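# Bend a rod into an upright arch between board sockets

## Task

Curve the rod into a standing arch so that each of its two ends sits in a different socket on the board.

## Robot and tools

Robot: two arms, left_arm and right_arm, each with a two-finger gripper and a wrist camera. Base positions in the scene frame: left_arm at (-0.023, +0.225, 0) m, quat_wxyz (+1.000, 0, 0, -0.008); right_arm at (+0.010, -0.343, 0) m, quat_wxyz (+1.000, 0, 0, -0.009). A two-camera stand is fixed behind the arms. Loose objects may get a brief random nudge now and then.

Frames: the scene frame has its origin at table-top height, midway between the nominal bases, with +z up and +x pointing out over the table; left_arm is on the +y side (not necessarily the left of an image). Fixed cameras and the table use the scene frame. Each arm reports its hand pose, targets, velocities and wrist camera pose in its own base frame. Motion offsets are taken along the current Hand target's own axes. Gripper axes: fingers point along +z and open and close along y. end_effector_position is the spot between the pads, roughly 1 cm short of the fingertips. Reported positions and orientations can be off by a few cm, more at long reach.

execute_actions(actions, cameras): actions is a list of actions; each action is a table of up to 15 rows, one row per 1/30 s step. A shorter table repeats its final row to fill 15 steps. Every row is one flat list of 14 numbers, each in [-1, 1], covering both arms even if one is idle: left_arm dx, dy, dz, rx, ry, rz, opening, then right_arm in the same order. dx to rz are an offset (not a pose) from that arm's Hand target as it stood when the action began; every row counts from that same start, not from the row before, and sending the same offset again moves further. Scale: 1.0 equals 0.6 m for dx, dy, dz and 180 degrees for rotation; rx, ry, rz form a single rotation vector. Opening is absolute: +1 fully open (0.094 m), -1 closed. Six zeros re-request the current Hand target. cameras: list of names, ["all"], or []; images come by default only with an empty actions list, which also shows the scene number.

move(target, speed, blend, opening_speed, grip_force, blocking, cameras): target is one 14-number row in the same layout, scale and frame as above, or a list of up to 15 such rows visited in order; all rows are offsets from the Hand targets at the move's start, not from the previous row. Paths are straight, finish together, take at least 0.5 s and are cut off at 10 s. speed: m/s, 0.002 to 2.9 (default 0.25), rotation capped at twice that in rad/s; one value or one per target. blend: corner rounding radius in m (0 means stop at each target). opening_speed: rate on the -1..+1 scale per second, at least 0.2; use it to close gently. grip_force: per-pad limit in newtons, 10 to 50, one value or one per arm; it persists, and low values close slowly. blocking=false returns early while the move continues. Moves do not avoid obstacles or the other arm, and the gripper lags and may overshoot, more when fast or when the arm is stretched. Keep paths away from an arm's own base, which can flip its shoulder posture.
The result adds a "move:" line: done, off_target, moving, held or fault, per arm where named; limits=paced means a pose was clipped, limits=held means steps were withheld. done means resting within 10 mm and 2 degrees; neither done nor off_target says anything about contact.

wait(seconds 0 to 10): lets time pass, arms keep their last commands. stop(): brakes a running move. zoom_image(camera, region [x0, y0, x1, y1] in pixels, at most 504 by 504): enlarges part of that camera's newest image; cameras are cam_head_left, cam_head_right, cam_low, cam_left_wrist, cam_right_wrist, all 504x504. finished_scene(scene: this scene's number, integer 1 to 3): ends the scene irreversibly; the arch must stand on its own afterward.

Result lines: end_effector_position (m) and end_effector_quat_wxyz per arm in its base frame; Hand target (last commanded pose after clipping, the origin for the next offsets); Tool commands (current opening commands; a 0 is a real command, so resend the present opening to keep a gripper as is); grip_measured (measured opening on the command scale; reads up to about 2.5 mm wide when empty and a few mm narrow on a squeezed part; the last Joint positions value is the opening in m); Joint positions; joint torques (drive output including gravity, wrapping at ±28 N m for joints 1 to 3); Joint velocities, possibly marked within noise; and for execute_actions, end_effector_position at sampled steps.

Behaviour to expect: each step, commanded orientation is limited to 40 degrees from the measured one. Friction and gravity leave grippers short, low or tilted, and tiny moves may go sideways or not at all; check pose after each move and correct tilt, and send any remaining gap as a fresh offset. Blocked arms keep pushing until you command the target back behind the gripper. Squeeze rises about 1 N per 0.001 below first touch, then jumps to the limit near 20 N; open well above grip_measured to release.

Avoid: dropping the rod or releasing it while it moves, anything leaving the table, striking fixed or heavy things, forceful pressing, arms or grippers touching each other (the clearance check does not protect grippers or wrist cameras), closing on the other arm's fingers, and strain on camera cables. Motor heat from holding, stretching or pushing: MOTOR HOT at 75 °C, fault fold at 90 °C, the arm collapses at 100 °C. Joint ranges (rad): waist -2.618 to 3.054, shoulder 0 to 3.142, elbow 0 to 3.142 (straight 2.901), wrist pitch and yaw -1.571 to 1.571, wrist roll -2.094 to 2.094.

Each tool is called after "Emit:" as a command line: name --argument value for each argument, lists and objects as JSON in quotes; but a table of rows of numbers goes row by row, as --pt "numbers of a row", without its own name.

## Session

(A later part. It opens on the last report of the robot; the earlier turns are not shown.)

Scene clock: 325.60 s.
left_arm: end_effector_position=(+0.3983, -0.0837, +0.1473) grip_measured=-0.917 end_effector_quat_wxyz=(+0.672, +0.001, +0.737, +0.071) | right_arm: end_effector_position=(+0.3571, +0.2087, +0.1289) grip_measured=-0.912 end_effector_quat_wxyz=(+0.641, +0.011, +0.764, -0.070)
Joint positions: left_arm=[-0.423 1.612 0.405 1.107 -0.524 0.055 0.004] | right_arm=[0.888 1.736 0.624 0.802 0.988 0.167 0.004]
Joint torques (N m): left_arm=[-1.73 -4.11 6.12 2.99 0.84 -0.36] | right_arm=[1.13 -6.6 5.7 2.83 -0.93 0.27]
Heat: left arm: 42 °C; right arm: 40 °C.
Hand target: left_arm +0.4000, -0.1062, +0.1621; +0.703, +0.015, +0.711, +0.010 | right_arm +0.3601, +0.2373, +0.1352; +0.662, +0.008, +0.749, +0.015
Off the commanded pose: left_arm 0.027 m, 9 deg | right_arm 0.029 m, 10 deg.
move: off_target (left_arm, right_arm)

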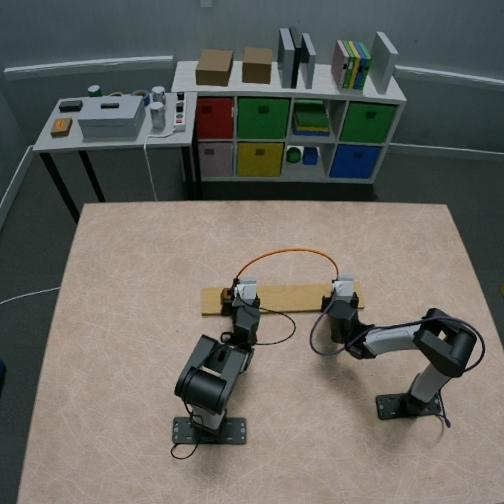

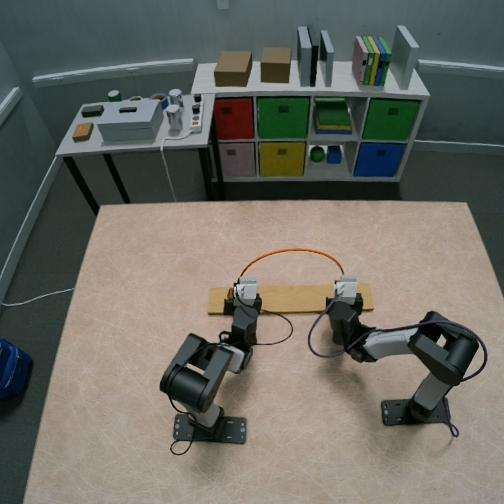

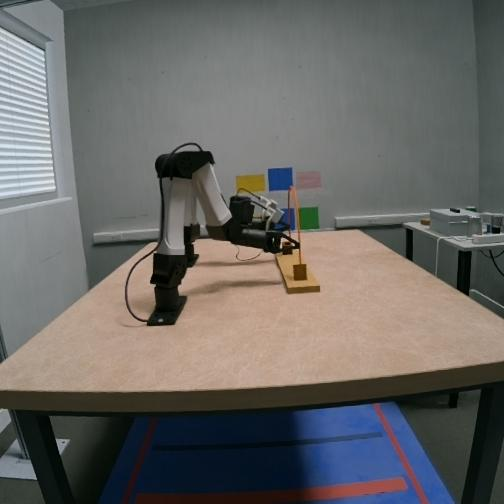

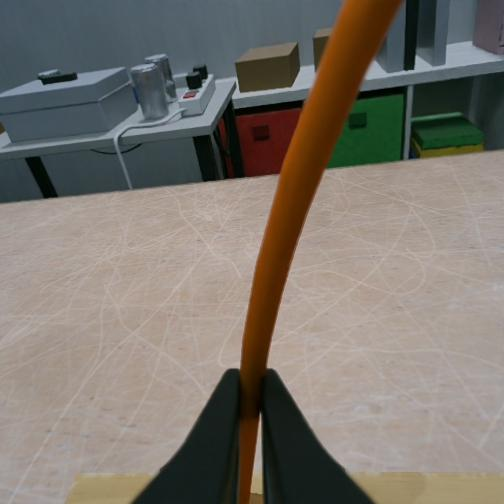

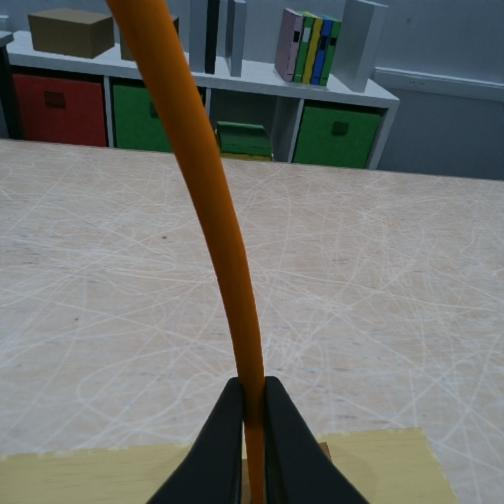

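Emit:
move --target '[0.0005, 0.0032, -0.0117, 0, 0, 0, -1, -0.0008, -0.0117, 0.0015, 0, 0, 0, -1]' --speed 0.08 --cameras '["cam_head_left", "cam_head_right", "cam_low", "cam_left_wrist", "cam_right_wrist"]'

Emit:
zoom_image --camera "cam_low" --region '[260, 170, 330, 290]'

Emit:
zoom_image --camera "cam_left_wrist" --region '[180, 404, 340, 504]'

Emit:
zoom_image --camera "cam_right_wrist" --region '[170, 404, 330, 504]'

Emit:
zoom_image --camera "cam_head_left" --region '[213, 270, 243, 300]'

Scene clock: 353.07 s.
left_arm: end_effector_position=(+0.3932, -0.0814, +0.1395) grip_measured=-0.917 end_effector_quat_wxyz=(+0.666, +0.004, +0.743, +0.074) | right_arm: end_effector_position=(+0.3559, +0.2027, +0.1233) grip_measured=-0.912 end_effector_quat_wxyz=(+0.638, +0.009, +0.767, -0.075)
Joint positions: left_arm=[-0.423 1.612 0.38 1.112 -0.524 0.055 0.004] | right_arm=[0.879 1.736 0.602 0.812 0.984 0.167 0.004]
Joint torques (N m): left_arm=[-2.02 -5.76 5.65 3.01 0.81 -0.36] | right_arm=[0.36 -7.82 5.64 2.87 -1.05 0.18]
Heat: left arm: 46 °C; right arm: 47 °C.
Hand target: left_arm +0.3930, -0.1042, +0.1619; +0.703, +0.015, +0.711, +0.010 | right_arm +0.3611, +0.2302, +0.1352; +0.662, +0.008, +0.749, +0.015
Off the commanded pose: left_arm 0.032 m, 9 deg | right_arm 0.031 m, 11 deg.
move: off_target (left_arm, right_arm)

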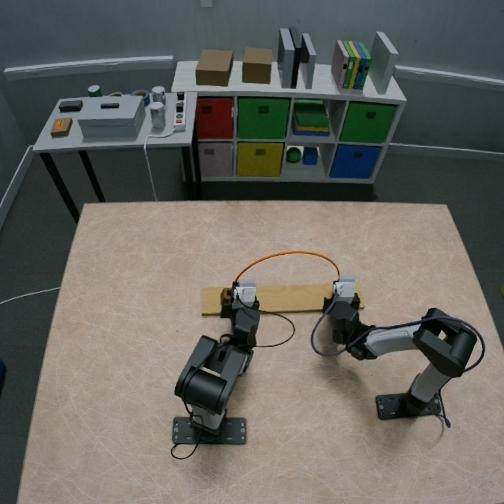

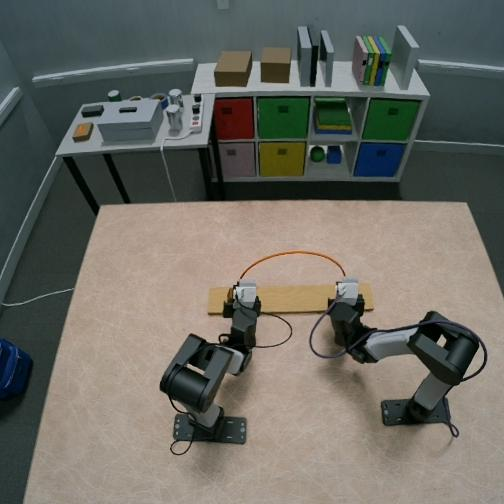

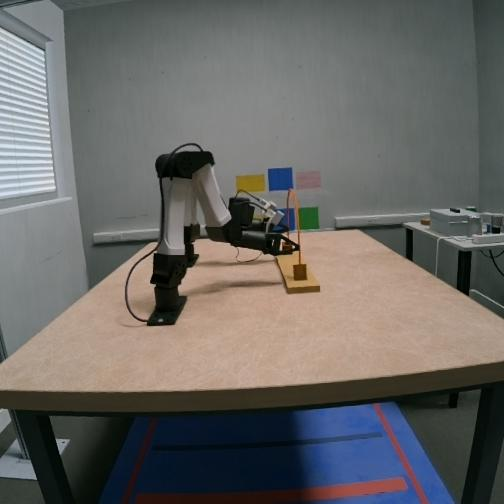

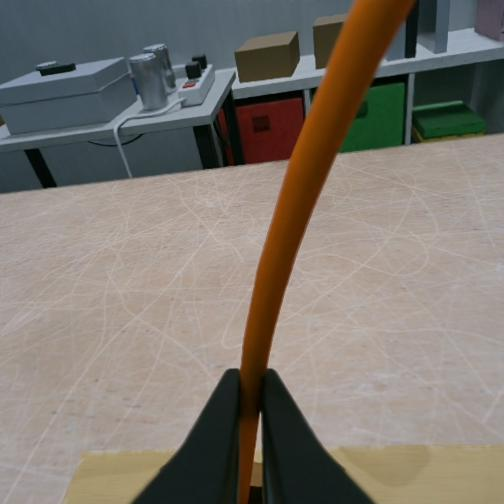

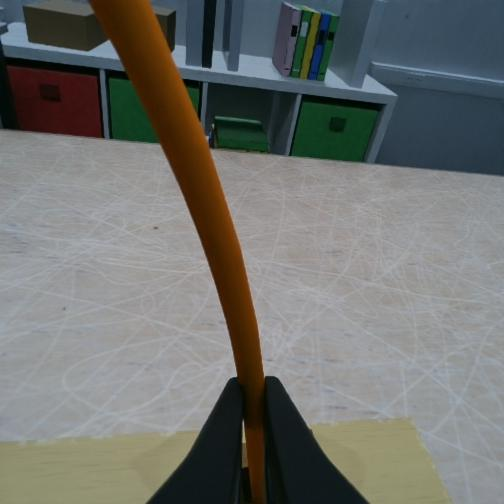

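Scaled by 4.200.

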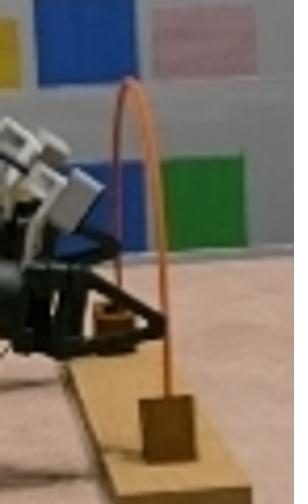

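Scaled by 3.150.

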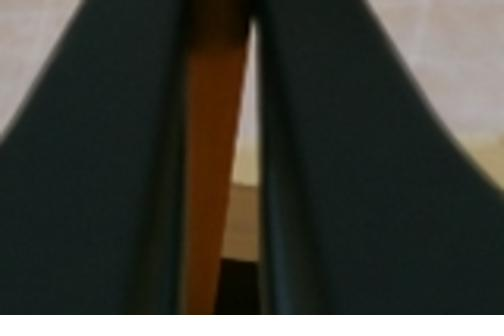

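Scaled by 3.150.

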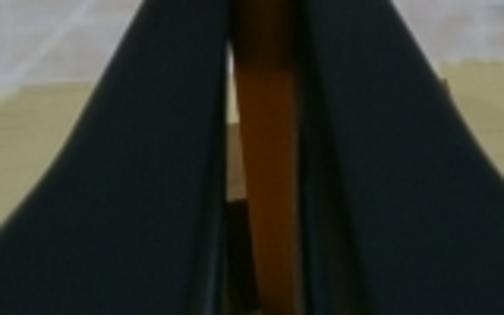

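Scaled by 16.800.

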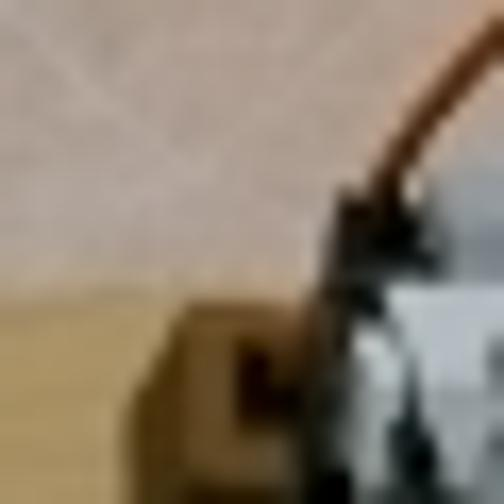

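Emit:
move --target '[0.0332, -0.0011, 0.0019, 0, 0, 0, -1, 0.033, -0.0011, 0.007, 0, 0, 0, -1]' --speed 0.06 --cameras '["cam_head_left", "cam_head_right", "cam_low", "cam_left_wrist", "cam_right_wrist"]'

Emit:
zoom_image --camera "cam_low" --region '[260, 170, 330, 290]'

Emit:
zoom_image --camera "cam_left_wrist" --region '[180, 404, 340, 504]'

Emit:
zoom_image --camera "cam_right_wrist" --region '[170, 404, 330, 504]'

Emit:
zoom_image --camera "cam_head_left" --region '[213, 270, 243, 300]'

Scene clock: 368.90 s.
left_arm: end_effector_position=(+0.3930, -0.0813, +0.1260) grip_measured=-0.917 end_effector_quat_wxyz=(+0.670, +0.002, +0.739, +0.071) | right_arm: end_effector_position=(+0.3576, +0.2031, +0.1068) grip_measured=-0.912 end_effector_quat_wxyz=(+0.639, +0.011, +0.766, -0.072)
Joint positions: left_arm=[-0.423 1.705 0.359 1.241 -0.524 0.055 0.004] | right_arm=[0.875 1.811 0.587 0.908 0.979 0.167 0.004]
Joint torques (N m): left_arm=[-1.91 -4.31 5.18 3.06 0.81 -0.36] | right_arm=[0.31 -7.01 5.19 2.91 -1.05 0.2]
Heat: left arm: 49 °C; right arm: 50 °C.
Hand target: left_arm +0.3939, -0.1042, +0.1421; +0.703, +0.015, +0.711, +0.010 | right_arm +0.3627, +0.2303, +0.1151; +0.662, +0.008, +0.749, +0.015
Off the commanded pose: left_arm 0.028 m, 9 deg | right_arm 0.029 m, 11 deg.
move: off_target (left_arm, right_arm)

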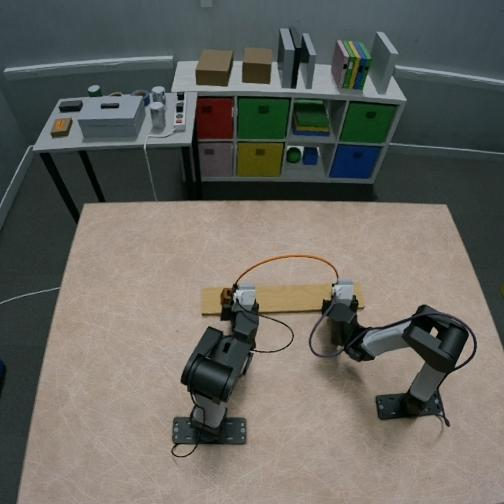

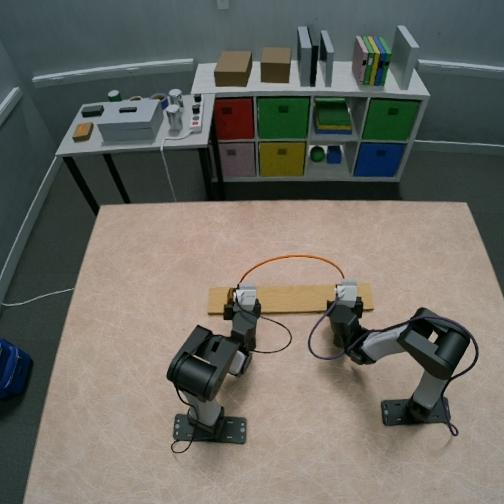

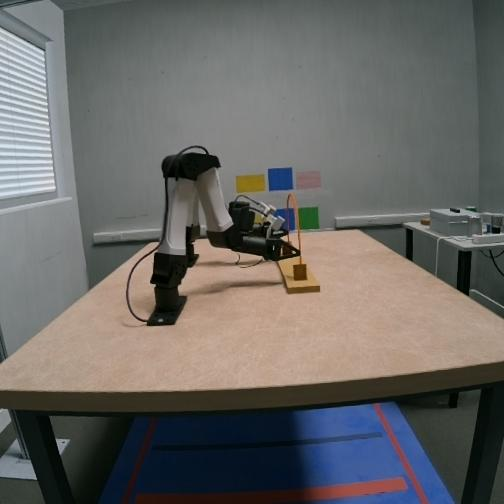

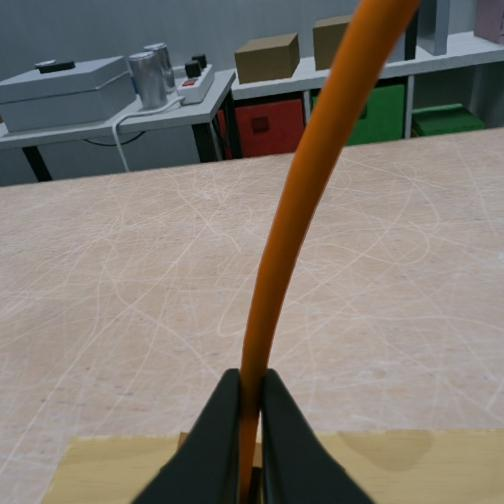

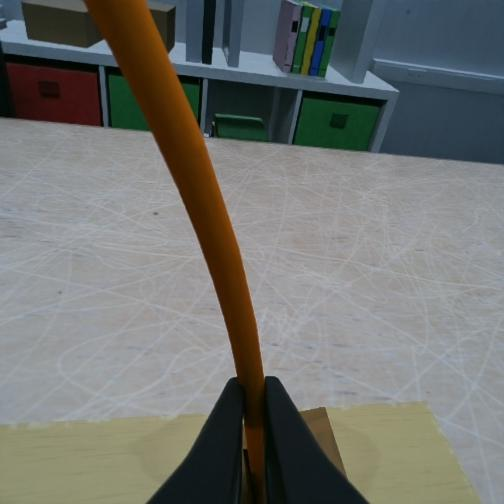

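Scaled by 4.200.

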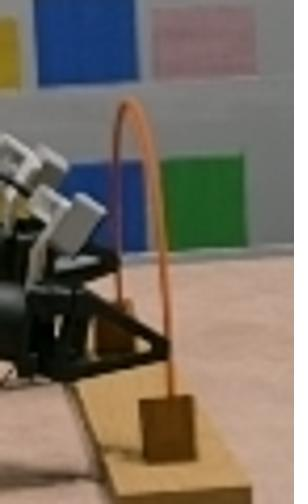

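Scaled by 3.150.

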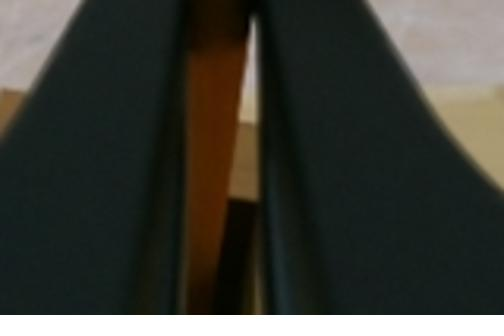

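Scaled by 3.150.

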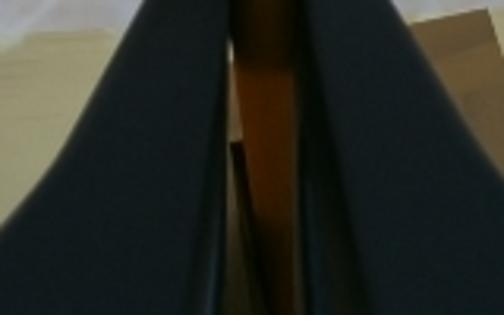

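Scaled by 16.800.

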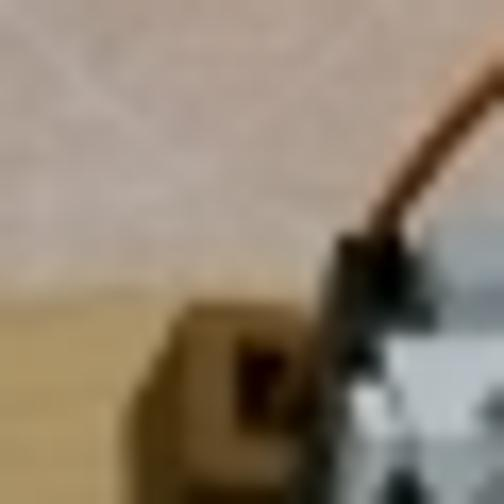

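Emit:
move --target '[0.0332, -0.0012, 0.0015, 0, 0, 0, -1, 0.0247, -0.0008, 0.004, 0, 0, 0, -1]' --speed 0.06 --cameras '["cam_head_left", "cam_low", "cam_left_wrist", "cam_right_wrist"]'

Emit:
zoom_image --camera "cam_low" --region '[260, 170, 330, 290]'

Emit:
zoom_image --camera "cam_left_wrist" --region '[180, 404, 340, 504]'

Emit:
zoom_image --camera "cam_right_wrist" --region '[170, 404, 330, 504]'

Scene clock: 375.63 s.
left_arm: end_effector_position=(+0.3954, -0.0823, +0.1124) grip_measured=-0.917 end_effector_quat_wxyz=(+0.680, -0.003, +0.730, +0.067) | right_arm: end_effector_position=(+0.3603, +0.2025, +0.0994) grip_measured=-0.912 end_effector_quat_wxyz=(+0.649, +0.023, +0.757, -0.064)
Joint positions: left_arm=[-0.423 1.834 0.353 1.403 -0.524 0.055 0.004] | right_arm=[0.869 1.877 0.576 1.031 0.981 0.159 0.004]
Joint torques (N m): left_arm=[-1.88 -4.33 3.97 2.85 0.83 -0.36] | right_arm=[0.73 -6.42 4.86 2.61 -1.11 0.24]
Heat: left arm: 49 °C; right arm: 51 °C.
Hand target: left_arm +0.3946, -0.1042, +0.1221; +0.703, +0.015, +0.711, +0.010 | right_arm +0.3634, +0.2303, +0.1001; +0.662, +0.008, +0.749, +0.015
Off the commanded pose: left_arm 0.024 m, 8 deg | right_arm 0.028 m, 9 deg.
move: off_target (left_arm, right_arm)
Images, in order (width x height): cam_head_left 504x504, cam_low 504x504, cam_left_wrist 504x504, cam_right_wrist 504x504.

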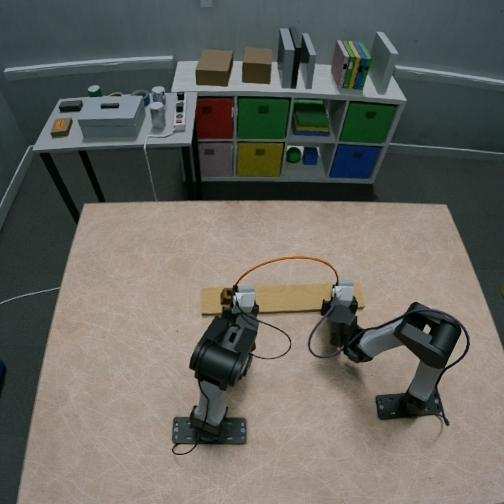

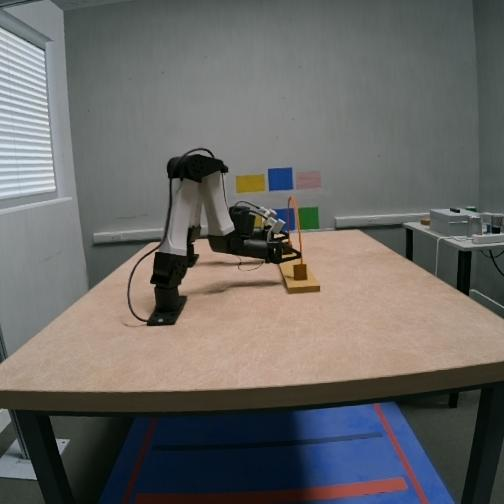

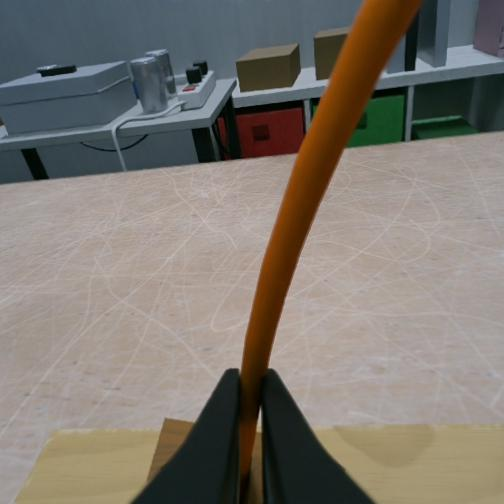

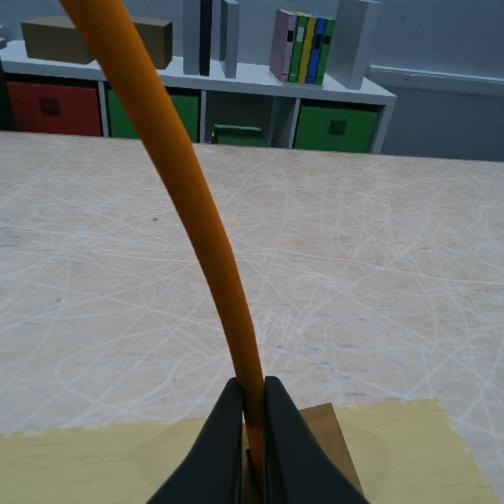

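Scaled by 4.200.

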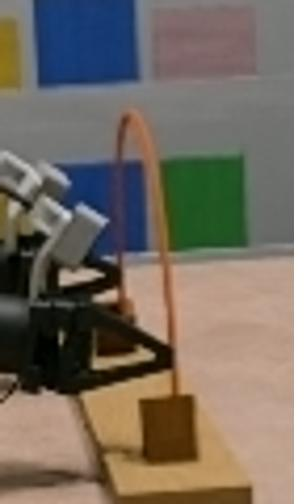

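Scaled by 3.150.

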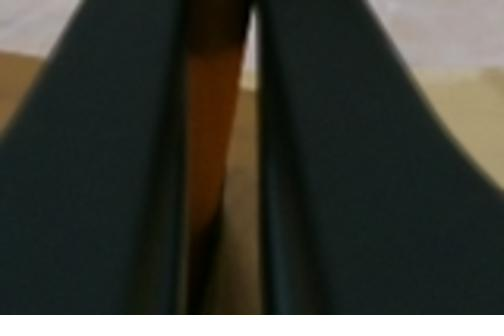

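Scaled by 3.150.

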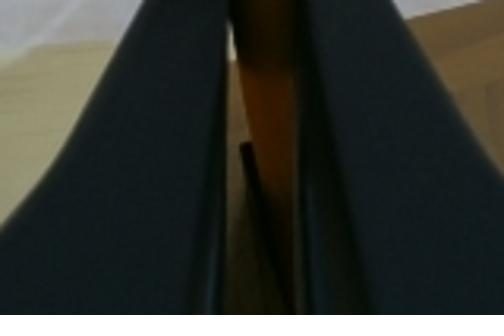

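Emit:
move --target '[0.0007, 0.02, -0.0052, 0, -0.0139, 0, -1, -0.0002, -0.025, -0.0053, 0, -0.0139, 0, -1]' --speed 0.05 --cameras '["cam_head_left", "cam_low", "cam_left_wrist", "cam_right_wrist"]'

Emit:
zoom_image --camera "cam_low" --region '[260, 170, 330, 290]'

Scene clock: 409.00 s.
left_arm: end_effector_position=(+0.3921, -0.0763, +0.1132) grip_measured=-0.917 end_effector_quat_wxyz=(+0.692, +0.000, +0.720, +0.061) | right_arm: end_effector_position=(+0.3579, +0.1981, +0.0991) grip_measured=-0.912 end_effector_quat_wxyz=(+0.667, +0.017, +0.743, -0.045)
Joint positions: left_arm=[-0.396 1.869 0.322 1.507 -0.484 0.069 0.004] | right_arm=[0.856 1.916 0.517 1.22 0.939 0.101 0.004]
Joint torques (N m): left_arm=[-0.66 -4.26 3.47 2.84 0.84 -0.37] | right_arm=[-0.42 -6.43 3.84 2.52 -0.92 0.23]
Heat: left arm: 51 °C; right arm: 48 °C.
Hand target: left_arm +0.3916, -0.0921, +0.1222; +0.718, +0.015, +0.696, +0.009 | right_arm +0.3603, +0.2153, +0.1000; +0.678, +0.009, +0.735, +0.015
Off the commanded pose: left_arm 0.018 m, 7 deg | right_arm 0.017 m, 7 deg.
joint sent to its limit (left arm) — joint 4 (wrist pitch), upper limit. The joint targets still meet the commanded pose.
move: off_target (left_arm, right_arm)
Images, in order (width x height): cam_head_left 504x504, cam_low 504x504, cam_left_wrist 504x504, cam_right_wrist 504x504.

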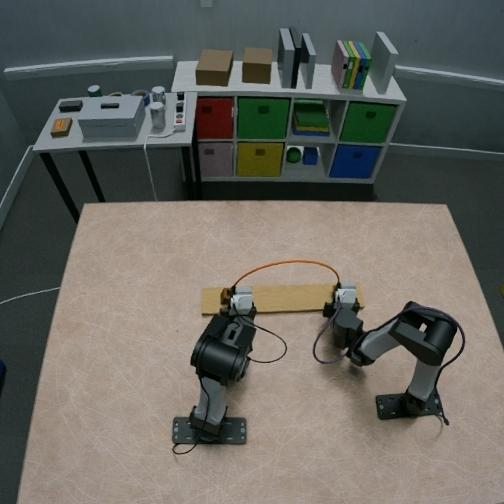

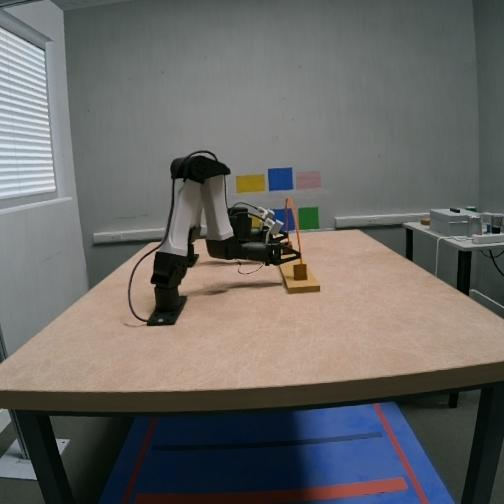

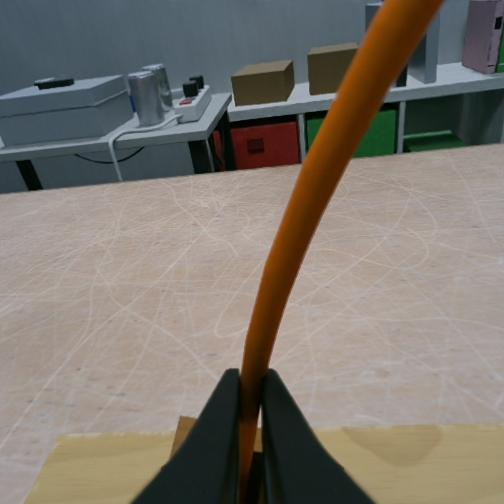

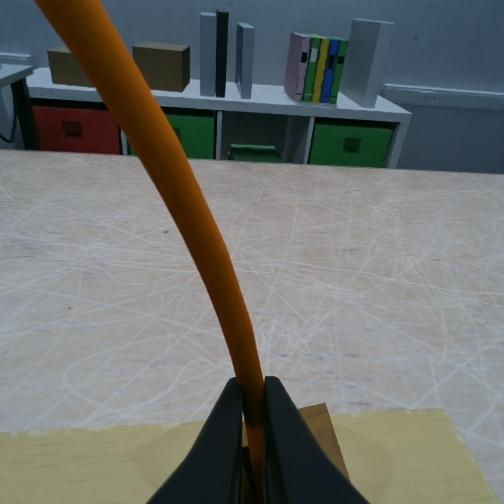

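Scaled by 4.200.

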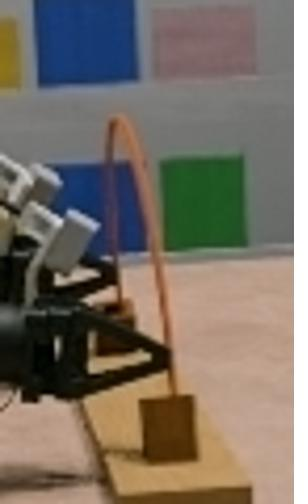

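Emit:
move --target '[0, 0, 0, 0, 0, 0, 0.4, 0, 0, 0, 0, 0, 0, 0.4]' --speed 0.05 --opening_speed 0.4 --cameras '["cam_head_left", "cam_low", "cam_left_wrist", "cam_right_wrist"]'

Emit:
zoom_image --camera "cam_low" --region '[260, 170, 330, 290]'

Scene clock: 417.37 s.
left_arm: end_effector_position=(+0.3934, -0.0865, +0.1128) grip_measured=+0.397 end_effector_quat_wxyz=(+0.694, +0.020, +0.719, +0.034) | right_arm: end_effector_position=(+0.3606, +0.2114, +0.0958) grip_measured=+0.398 end_effector_quat_wxyz=(+0.666, -0.005, +0.746, -0.008)
Joint positions: left_arm=[-0.389 1.873 0.322 1.514 -0.409 0.062 0.066] | right_arm=[0.847 1.931 0.517 1.244 0.846 0.11 0.066]
Joint torques (N m): left_arm=[-1.05 -4.42 3.66 2.8 0.2 -0.31] | right_arm=[0.06 -6.9 3.85 2.5 -0.04 0.1]
Heat: left arm: 50 °C; right arm: 50 °C.
Hand target: left_arm +0.3916, -0.0921, +0.1220; +0.718, +0.015, +0.696, +0.009 | right_arm +0.3603, +0.2153, +0.1001; +0.678, +0.009, +0.735, +0.015
Off the commanded pose: left_arm 0.011 m, 5 deg | right_arm 0.006 m, 4 deg.
joint sent to its limit (left arm) — joint 4 (wrist pitch), upper limit. The joint targets still meet the commanded pose.
move: off_target (left_arm, right_arm)
Images, in order (width x height): cam_head_left 504x504, cam_low 504x504, cam_left_wrist 504x504, cam_right_wrist 504x504.

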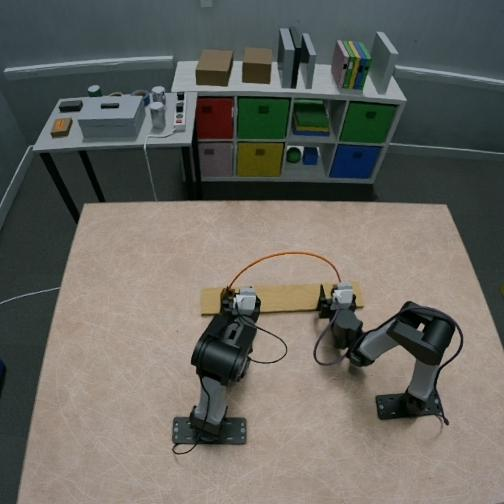

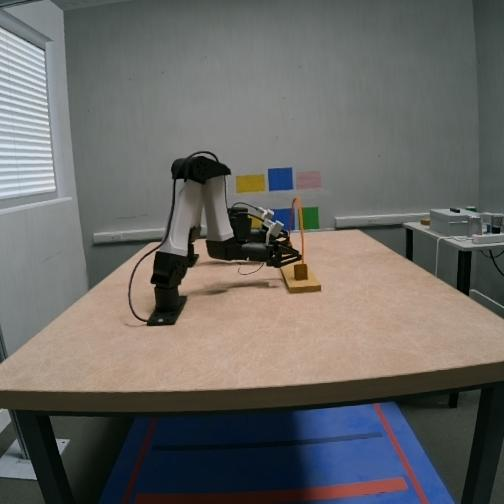

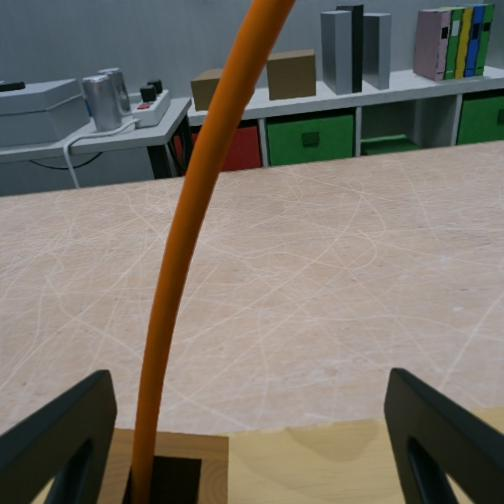

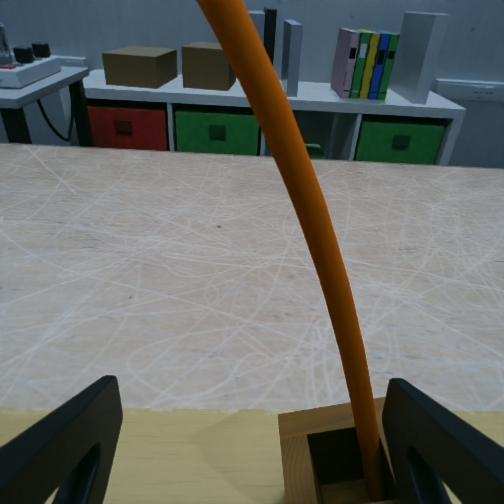

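Scaled by 4.200.

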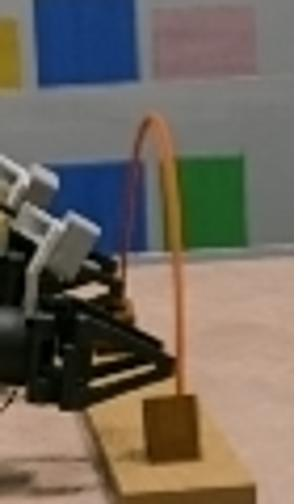

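Emit:
move --target '[0.0014, 0.04, -0.0004, 0, 0, 0, 0.4, -0.0014, -0.0417, -0.0004, 0, 0, 0, 0.4]' --speed 0.06 --cameras '["cam_low", "cam_left_wrist", "cam_right_wrist"]'

Emit:
zoom_image --camera "cam_low" --region '[260, 170, 330, 290]'

Scene clock: 460.83 s.
left_arm: end_effector_position=(+0.3932, -0.0677, +0.1040) grip_measured=+0.397 end_effector_quat_wxyz=(+0.684, +0.026, +0.729, +0.031) | right_arm: end_effector_position=(+0.3588, +0.1899, +0.0846) grip_measured=+0.398 end_effector_quat_wxyz=(+0.659, -0.009, +0.752, -0.008)
Joint positions: left_arm=[-0.306 1.873 0.293 1.514 -0.314 0.06 0.066] | right_arm=[0.795 1.931 0.444 1.299 0.786 0.11 0.066]
Joint torques (N m): left_arm=[0.16 -6.28 3.12 2.81 0.22 -0.3] | right_arm=[-0.94 -9.46 3.08 2.54 -0.03 -0.02]
Heat: left arm: 51 °C; right arm: 54 °C.
Hand target: left_arm +0.3915, -0.0682, +0.1220; +0.718, +0.015, +0.696, +0.009 | right_arm +0.3604, +0.1902, +0.1000; +0.678, +0.009, +0.735, +0.015
Off the commanded pose: left_arm 0.018 m, 6 deg | right_arm 0.016 m, 4 deg.
joint sent to its limit (left arm) — joint 4 (wrist pitch), upper limit. The joint targets still meet the commanded pose.
move: off_target (left_arm, right_arm)
Images, in order (width x height): cam_low 504x504, cam_left_wrist 504x504, cam_right_wrist 504x504.

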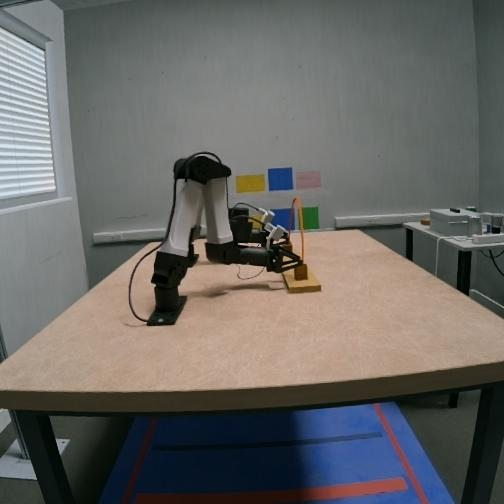

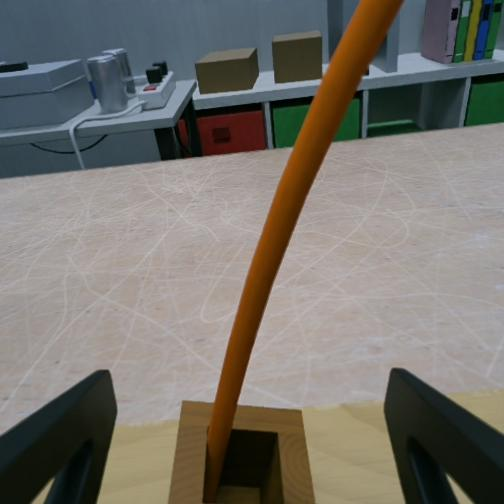

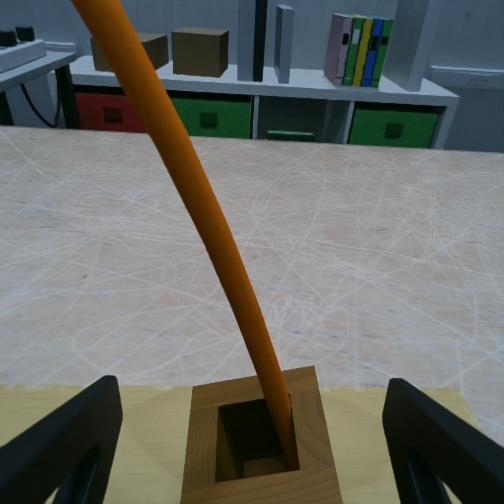

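Scaled by 4.200.

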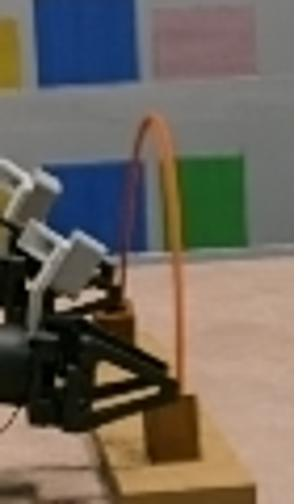

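Emit:
move --pt "-0.0247 0.0089 0.0008 0 0 0 0.4 -0.0249 -0.0087 0 0 0 0 0.4" --pt "-0.0247 0.0089 0.0008 0 0 0 -1 -0.0249 -0.0087 0 0 0 0 -1" --speed 0.06 --opening_speed 0.4 --cameras '["cam_head_left", "cam_low", "cam_left_wrist", "cam_right_wrist"]'

Emit:
zoom_image --camera "cam_low" --region '[260, 170, 330, 290]'

Scene clock: 487.23 s.
left_arm: end_effector_position=(+0.3945, -0.0641, +0.1232) grip_measured=-0.997 end_effector_quat_wxyz=(+0.701, +0.022, +0.712, +0.024) | right_arm: end_effector_position=(+0.3615, +0.1871, +0.1044) grip_measured=-0.994 end_effector_quat_wxyz=(+0.672, +0.003, +0.740, +0.008)
Joint positions: left_arm=[-0.286 1.822 0.293 1.514 -0.289 0.06 0] | right_arm=[0.779 1.872 0.438 1.299 0.766 0.11 0]
Joint torques (N m): left_arm=[0.32 -6.91 3.32 2.48 0.19 -0.23] | right_arm=[-1.13 -11.59 3.3 1.83 -0.06 -0.07]
Heat: left arm: 51 °C; right arm: 49 °C.
Hand target: left_arm +0.3916, -0.0633, +0.1370; +0.718, +0.015, +0.696, +0.009 | right_arm +0.3615, +0.1846, +0.1147; +0.678, +0.009, +0.735, +0.015
Off the commanded pose: left_arm 0.014 m, 3 deg | right_arm 0.011 m, 1 deg.
move: off_target (left_arm, right_arm); target 2's new opening was sent with left_arm's hand 0.014 m and 3 deg from that target
Images, in order (width x height): cam_head_left 504x504, cam_low 504x504, cam_left_wrist 504x504, cam_right_wrist 504x504.

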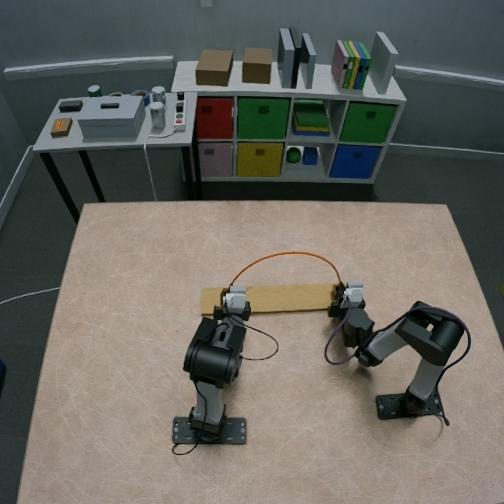

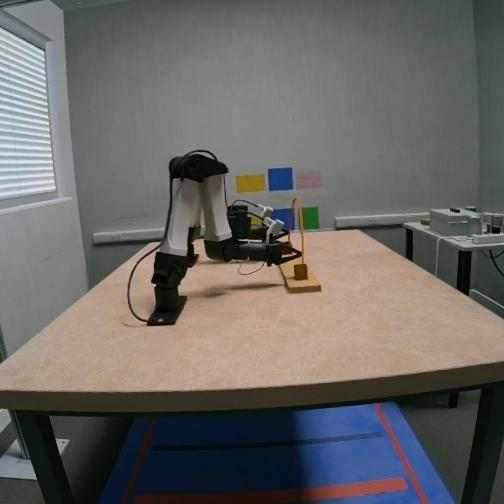

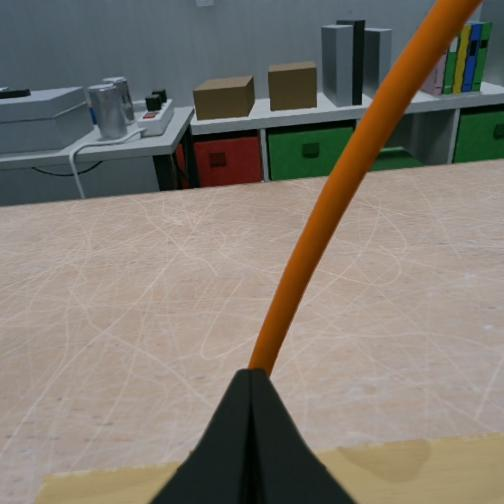

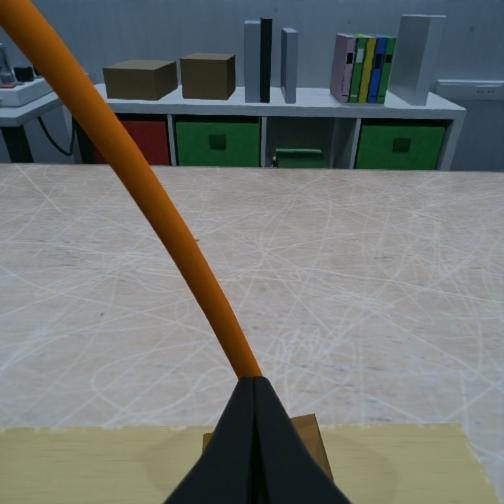

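Scaled by 4.200.

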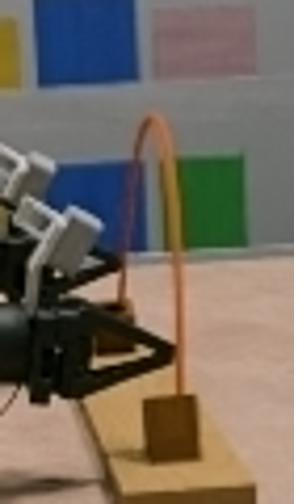

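Emit:
move --pt "0 0 0 0 0 0 0.1 0 0 0 0 0 0 0.1" --pt "0.0008 -0.0031 0.0284 0 0 0 0.1 -0.0023 -0.0002 0.0282 0 0 0 0.1" --speed 0.06 --opening_speed 0.8 --cameras '["cam_head_left", "cam_low", "cam_left_wrist", "cam_right_wrist"]'

Emit:
zoom_image --camera "cam_low" --region '[260, 170, 330, 290]'

Scene clock: 498.90 s.
left_arm: end_effector_position=(+0.4032, -0.0639, +0.1341) grip_measured=+0.097 end_effector_quat_wxyz=(+0.713, +0.018, +0.700, +0.021) | right_arm: end_effector_position=(+0.3742, +0.1827, +0.1112) grip_measured=+0.098 end_effector_quat_wxyz=(+0.677, +0.009, +0.735, +0.014)
Joint positions: left_arm=[-0.275 1.822 0.328 1.514 -0.279 0.06 0.052] | right_arm=[0.734 1.872 0.463 1.299 0.723 0.105 0.052]
Joint torques (N m): left_arm=[0.34 -4.27 6.61 2.14 0.2 -0.23] | right_arm=[-1.05 -8.9 5.98 1.68 -0.08 -0.08]
Heat: left arm: 50 °C; right arm: 47 °C.
Hand target: left_arm +0.4086, -0.0653, +0.1370; +0.718, +0.015, +0.696, +0.009 | right_arm +0.3786, +0.1844, +0.1147; +0.678, +0.009, +0.735, +0.015
Off the commanded pose: left_arm 0.006 m, 2 deg | right_arm 0.006 m, 0 deg.
move: done
Images, in order (width x height): cam_head_left 504x504, cam_low 504x504, cam_left_wrist 504x504, cam_right_wrist 504x504.

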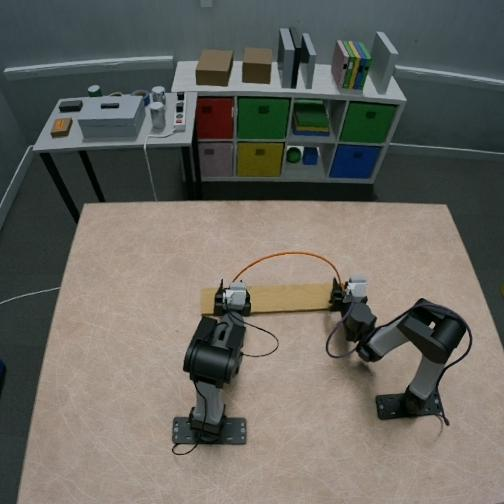

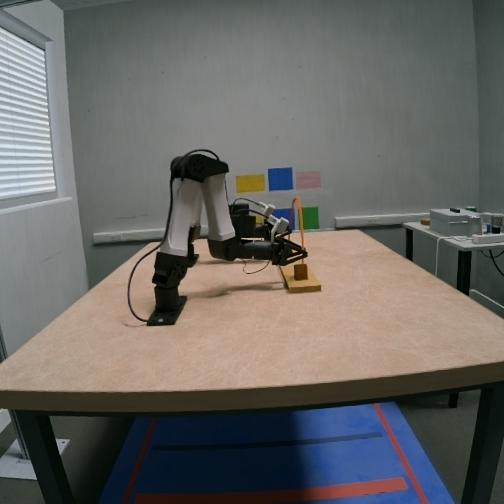

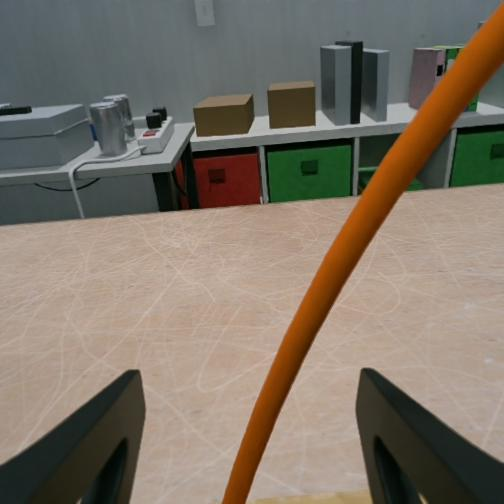

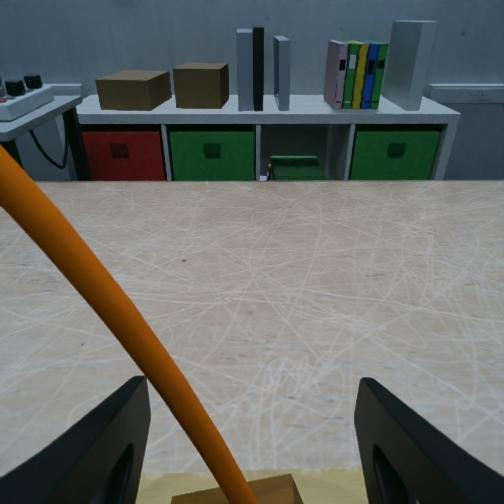

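Scaled by 4.200.

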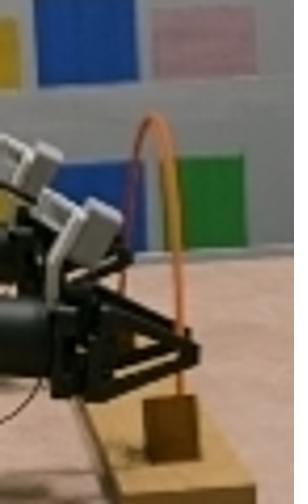

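Emit:
move --target '[-0.0008, -0.0465, 0.0205, 0, 0, 0, 0.1, 0.0007, 0.0598, 0.0173, 0, 0, 0, 0.1]' --speed 0.05 --cameras '["cam_low", "cam_left_wrist", "cam_right_wrist"]'

Emit:
zoom_image --camera "cam_low" --region '[260, 170, 330, 290]'

Scene clock: 560.53 s.
left_arm: end_effector_position=(+0.4158, -0.0900, +0.1418) grip_measured=+0.097 end_effector_quat_wxyz=(+0.725, +0.019, +0.689, +0.011) | right_arm: end_effector_position=(+0.3866, +0.2157, +0.1247) grip_measured=+0.098 end_effector_quat_wxyz=(+0.689, +0.015, +0.724, +0.024)
Joint positions: left_arm=[-0.348 1.867 0.406 1.514 -0.335 0.06 0.052] | right_arm=[0.786 1.918 0.592 1.256 0.771 0.105 0.052]
Joint torques (N m): left_arm=[-1.2 -4.83 7.06 1.76 -0.07 -0.17] | right_arm=[0.34 -7.31 6.67 1.44 0.11 0]
Heat: left arm: 45 °C; right arm: 43 °C.
Hand target: left_arm +0.4206, -0.0934, +0.1370; +0.718, +0.015, +0.696, +0.009 | right_arm +0.3886, +0.2204, +0.1148; +0.678, +0.009, +0.735, +0.015
Off the commanded pose: left_arm 0.008 m, 1 deg | right_arm 0.011 m, 2 deg.
move: off_target (right_arm)
Images, in order (width x height): cam_low 504x504, cam_left_wrist 504x504, cam_right_wrist 504x504.

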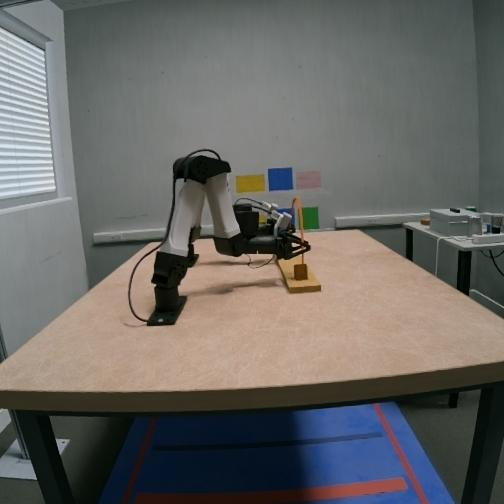

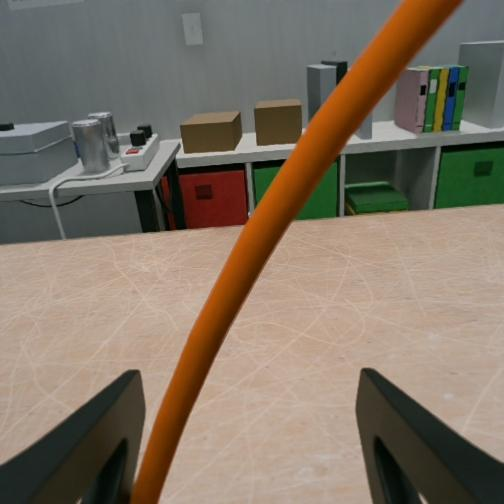

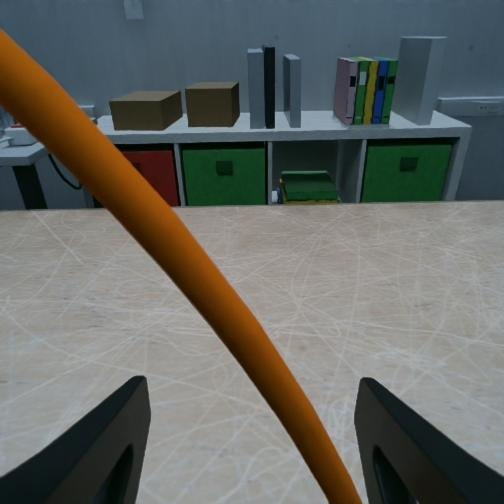

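Scaled by 4.200.

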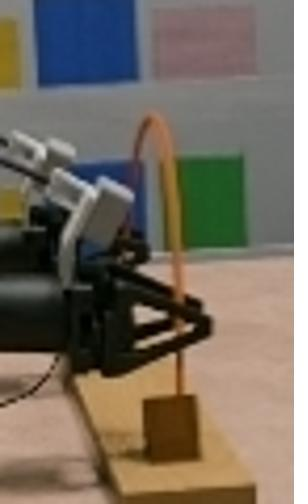

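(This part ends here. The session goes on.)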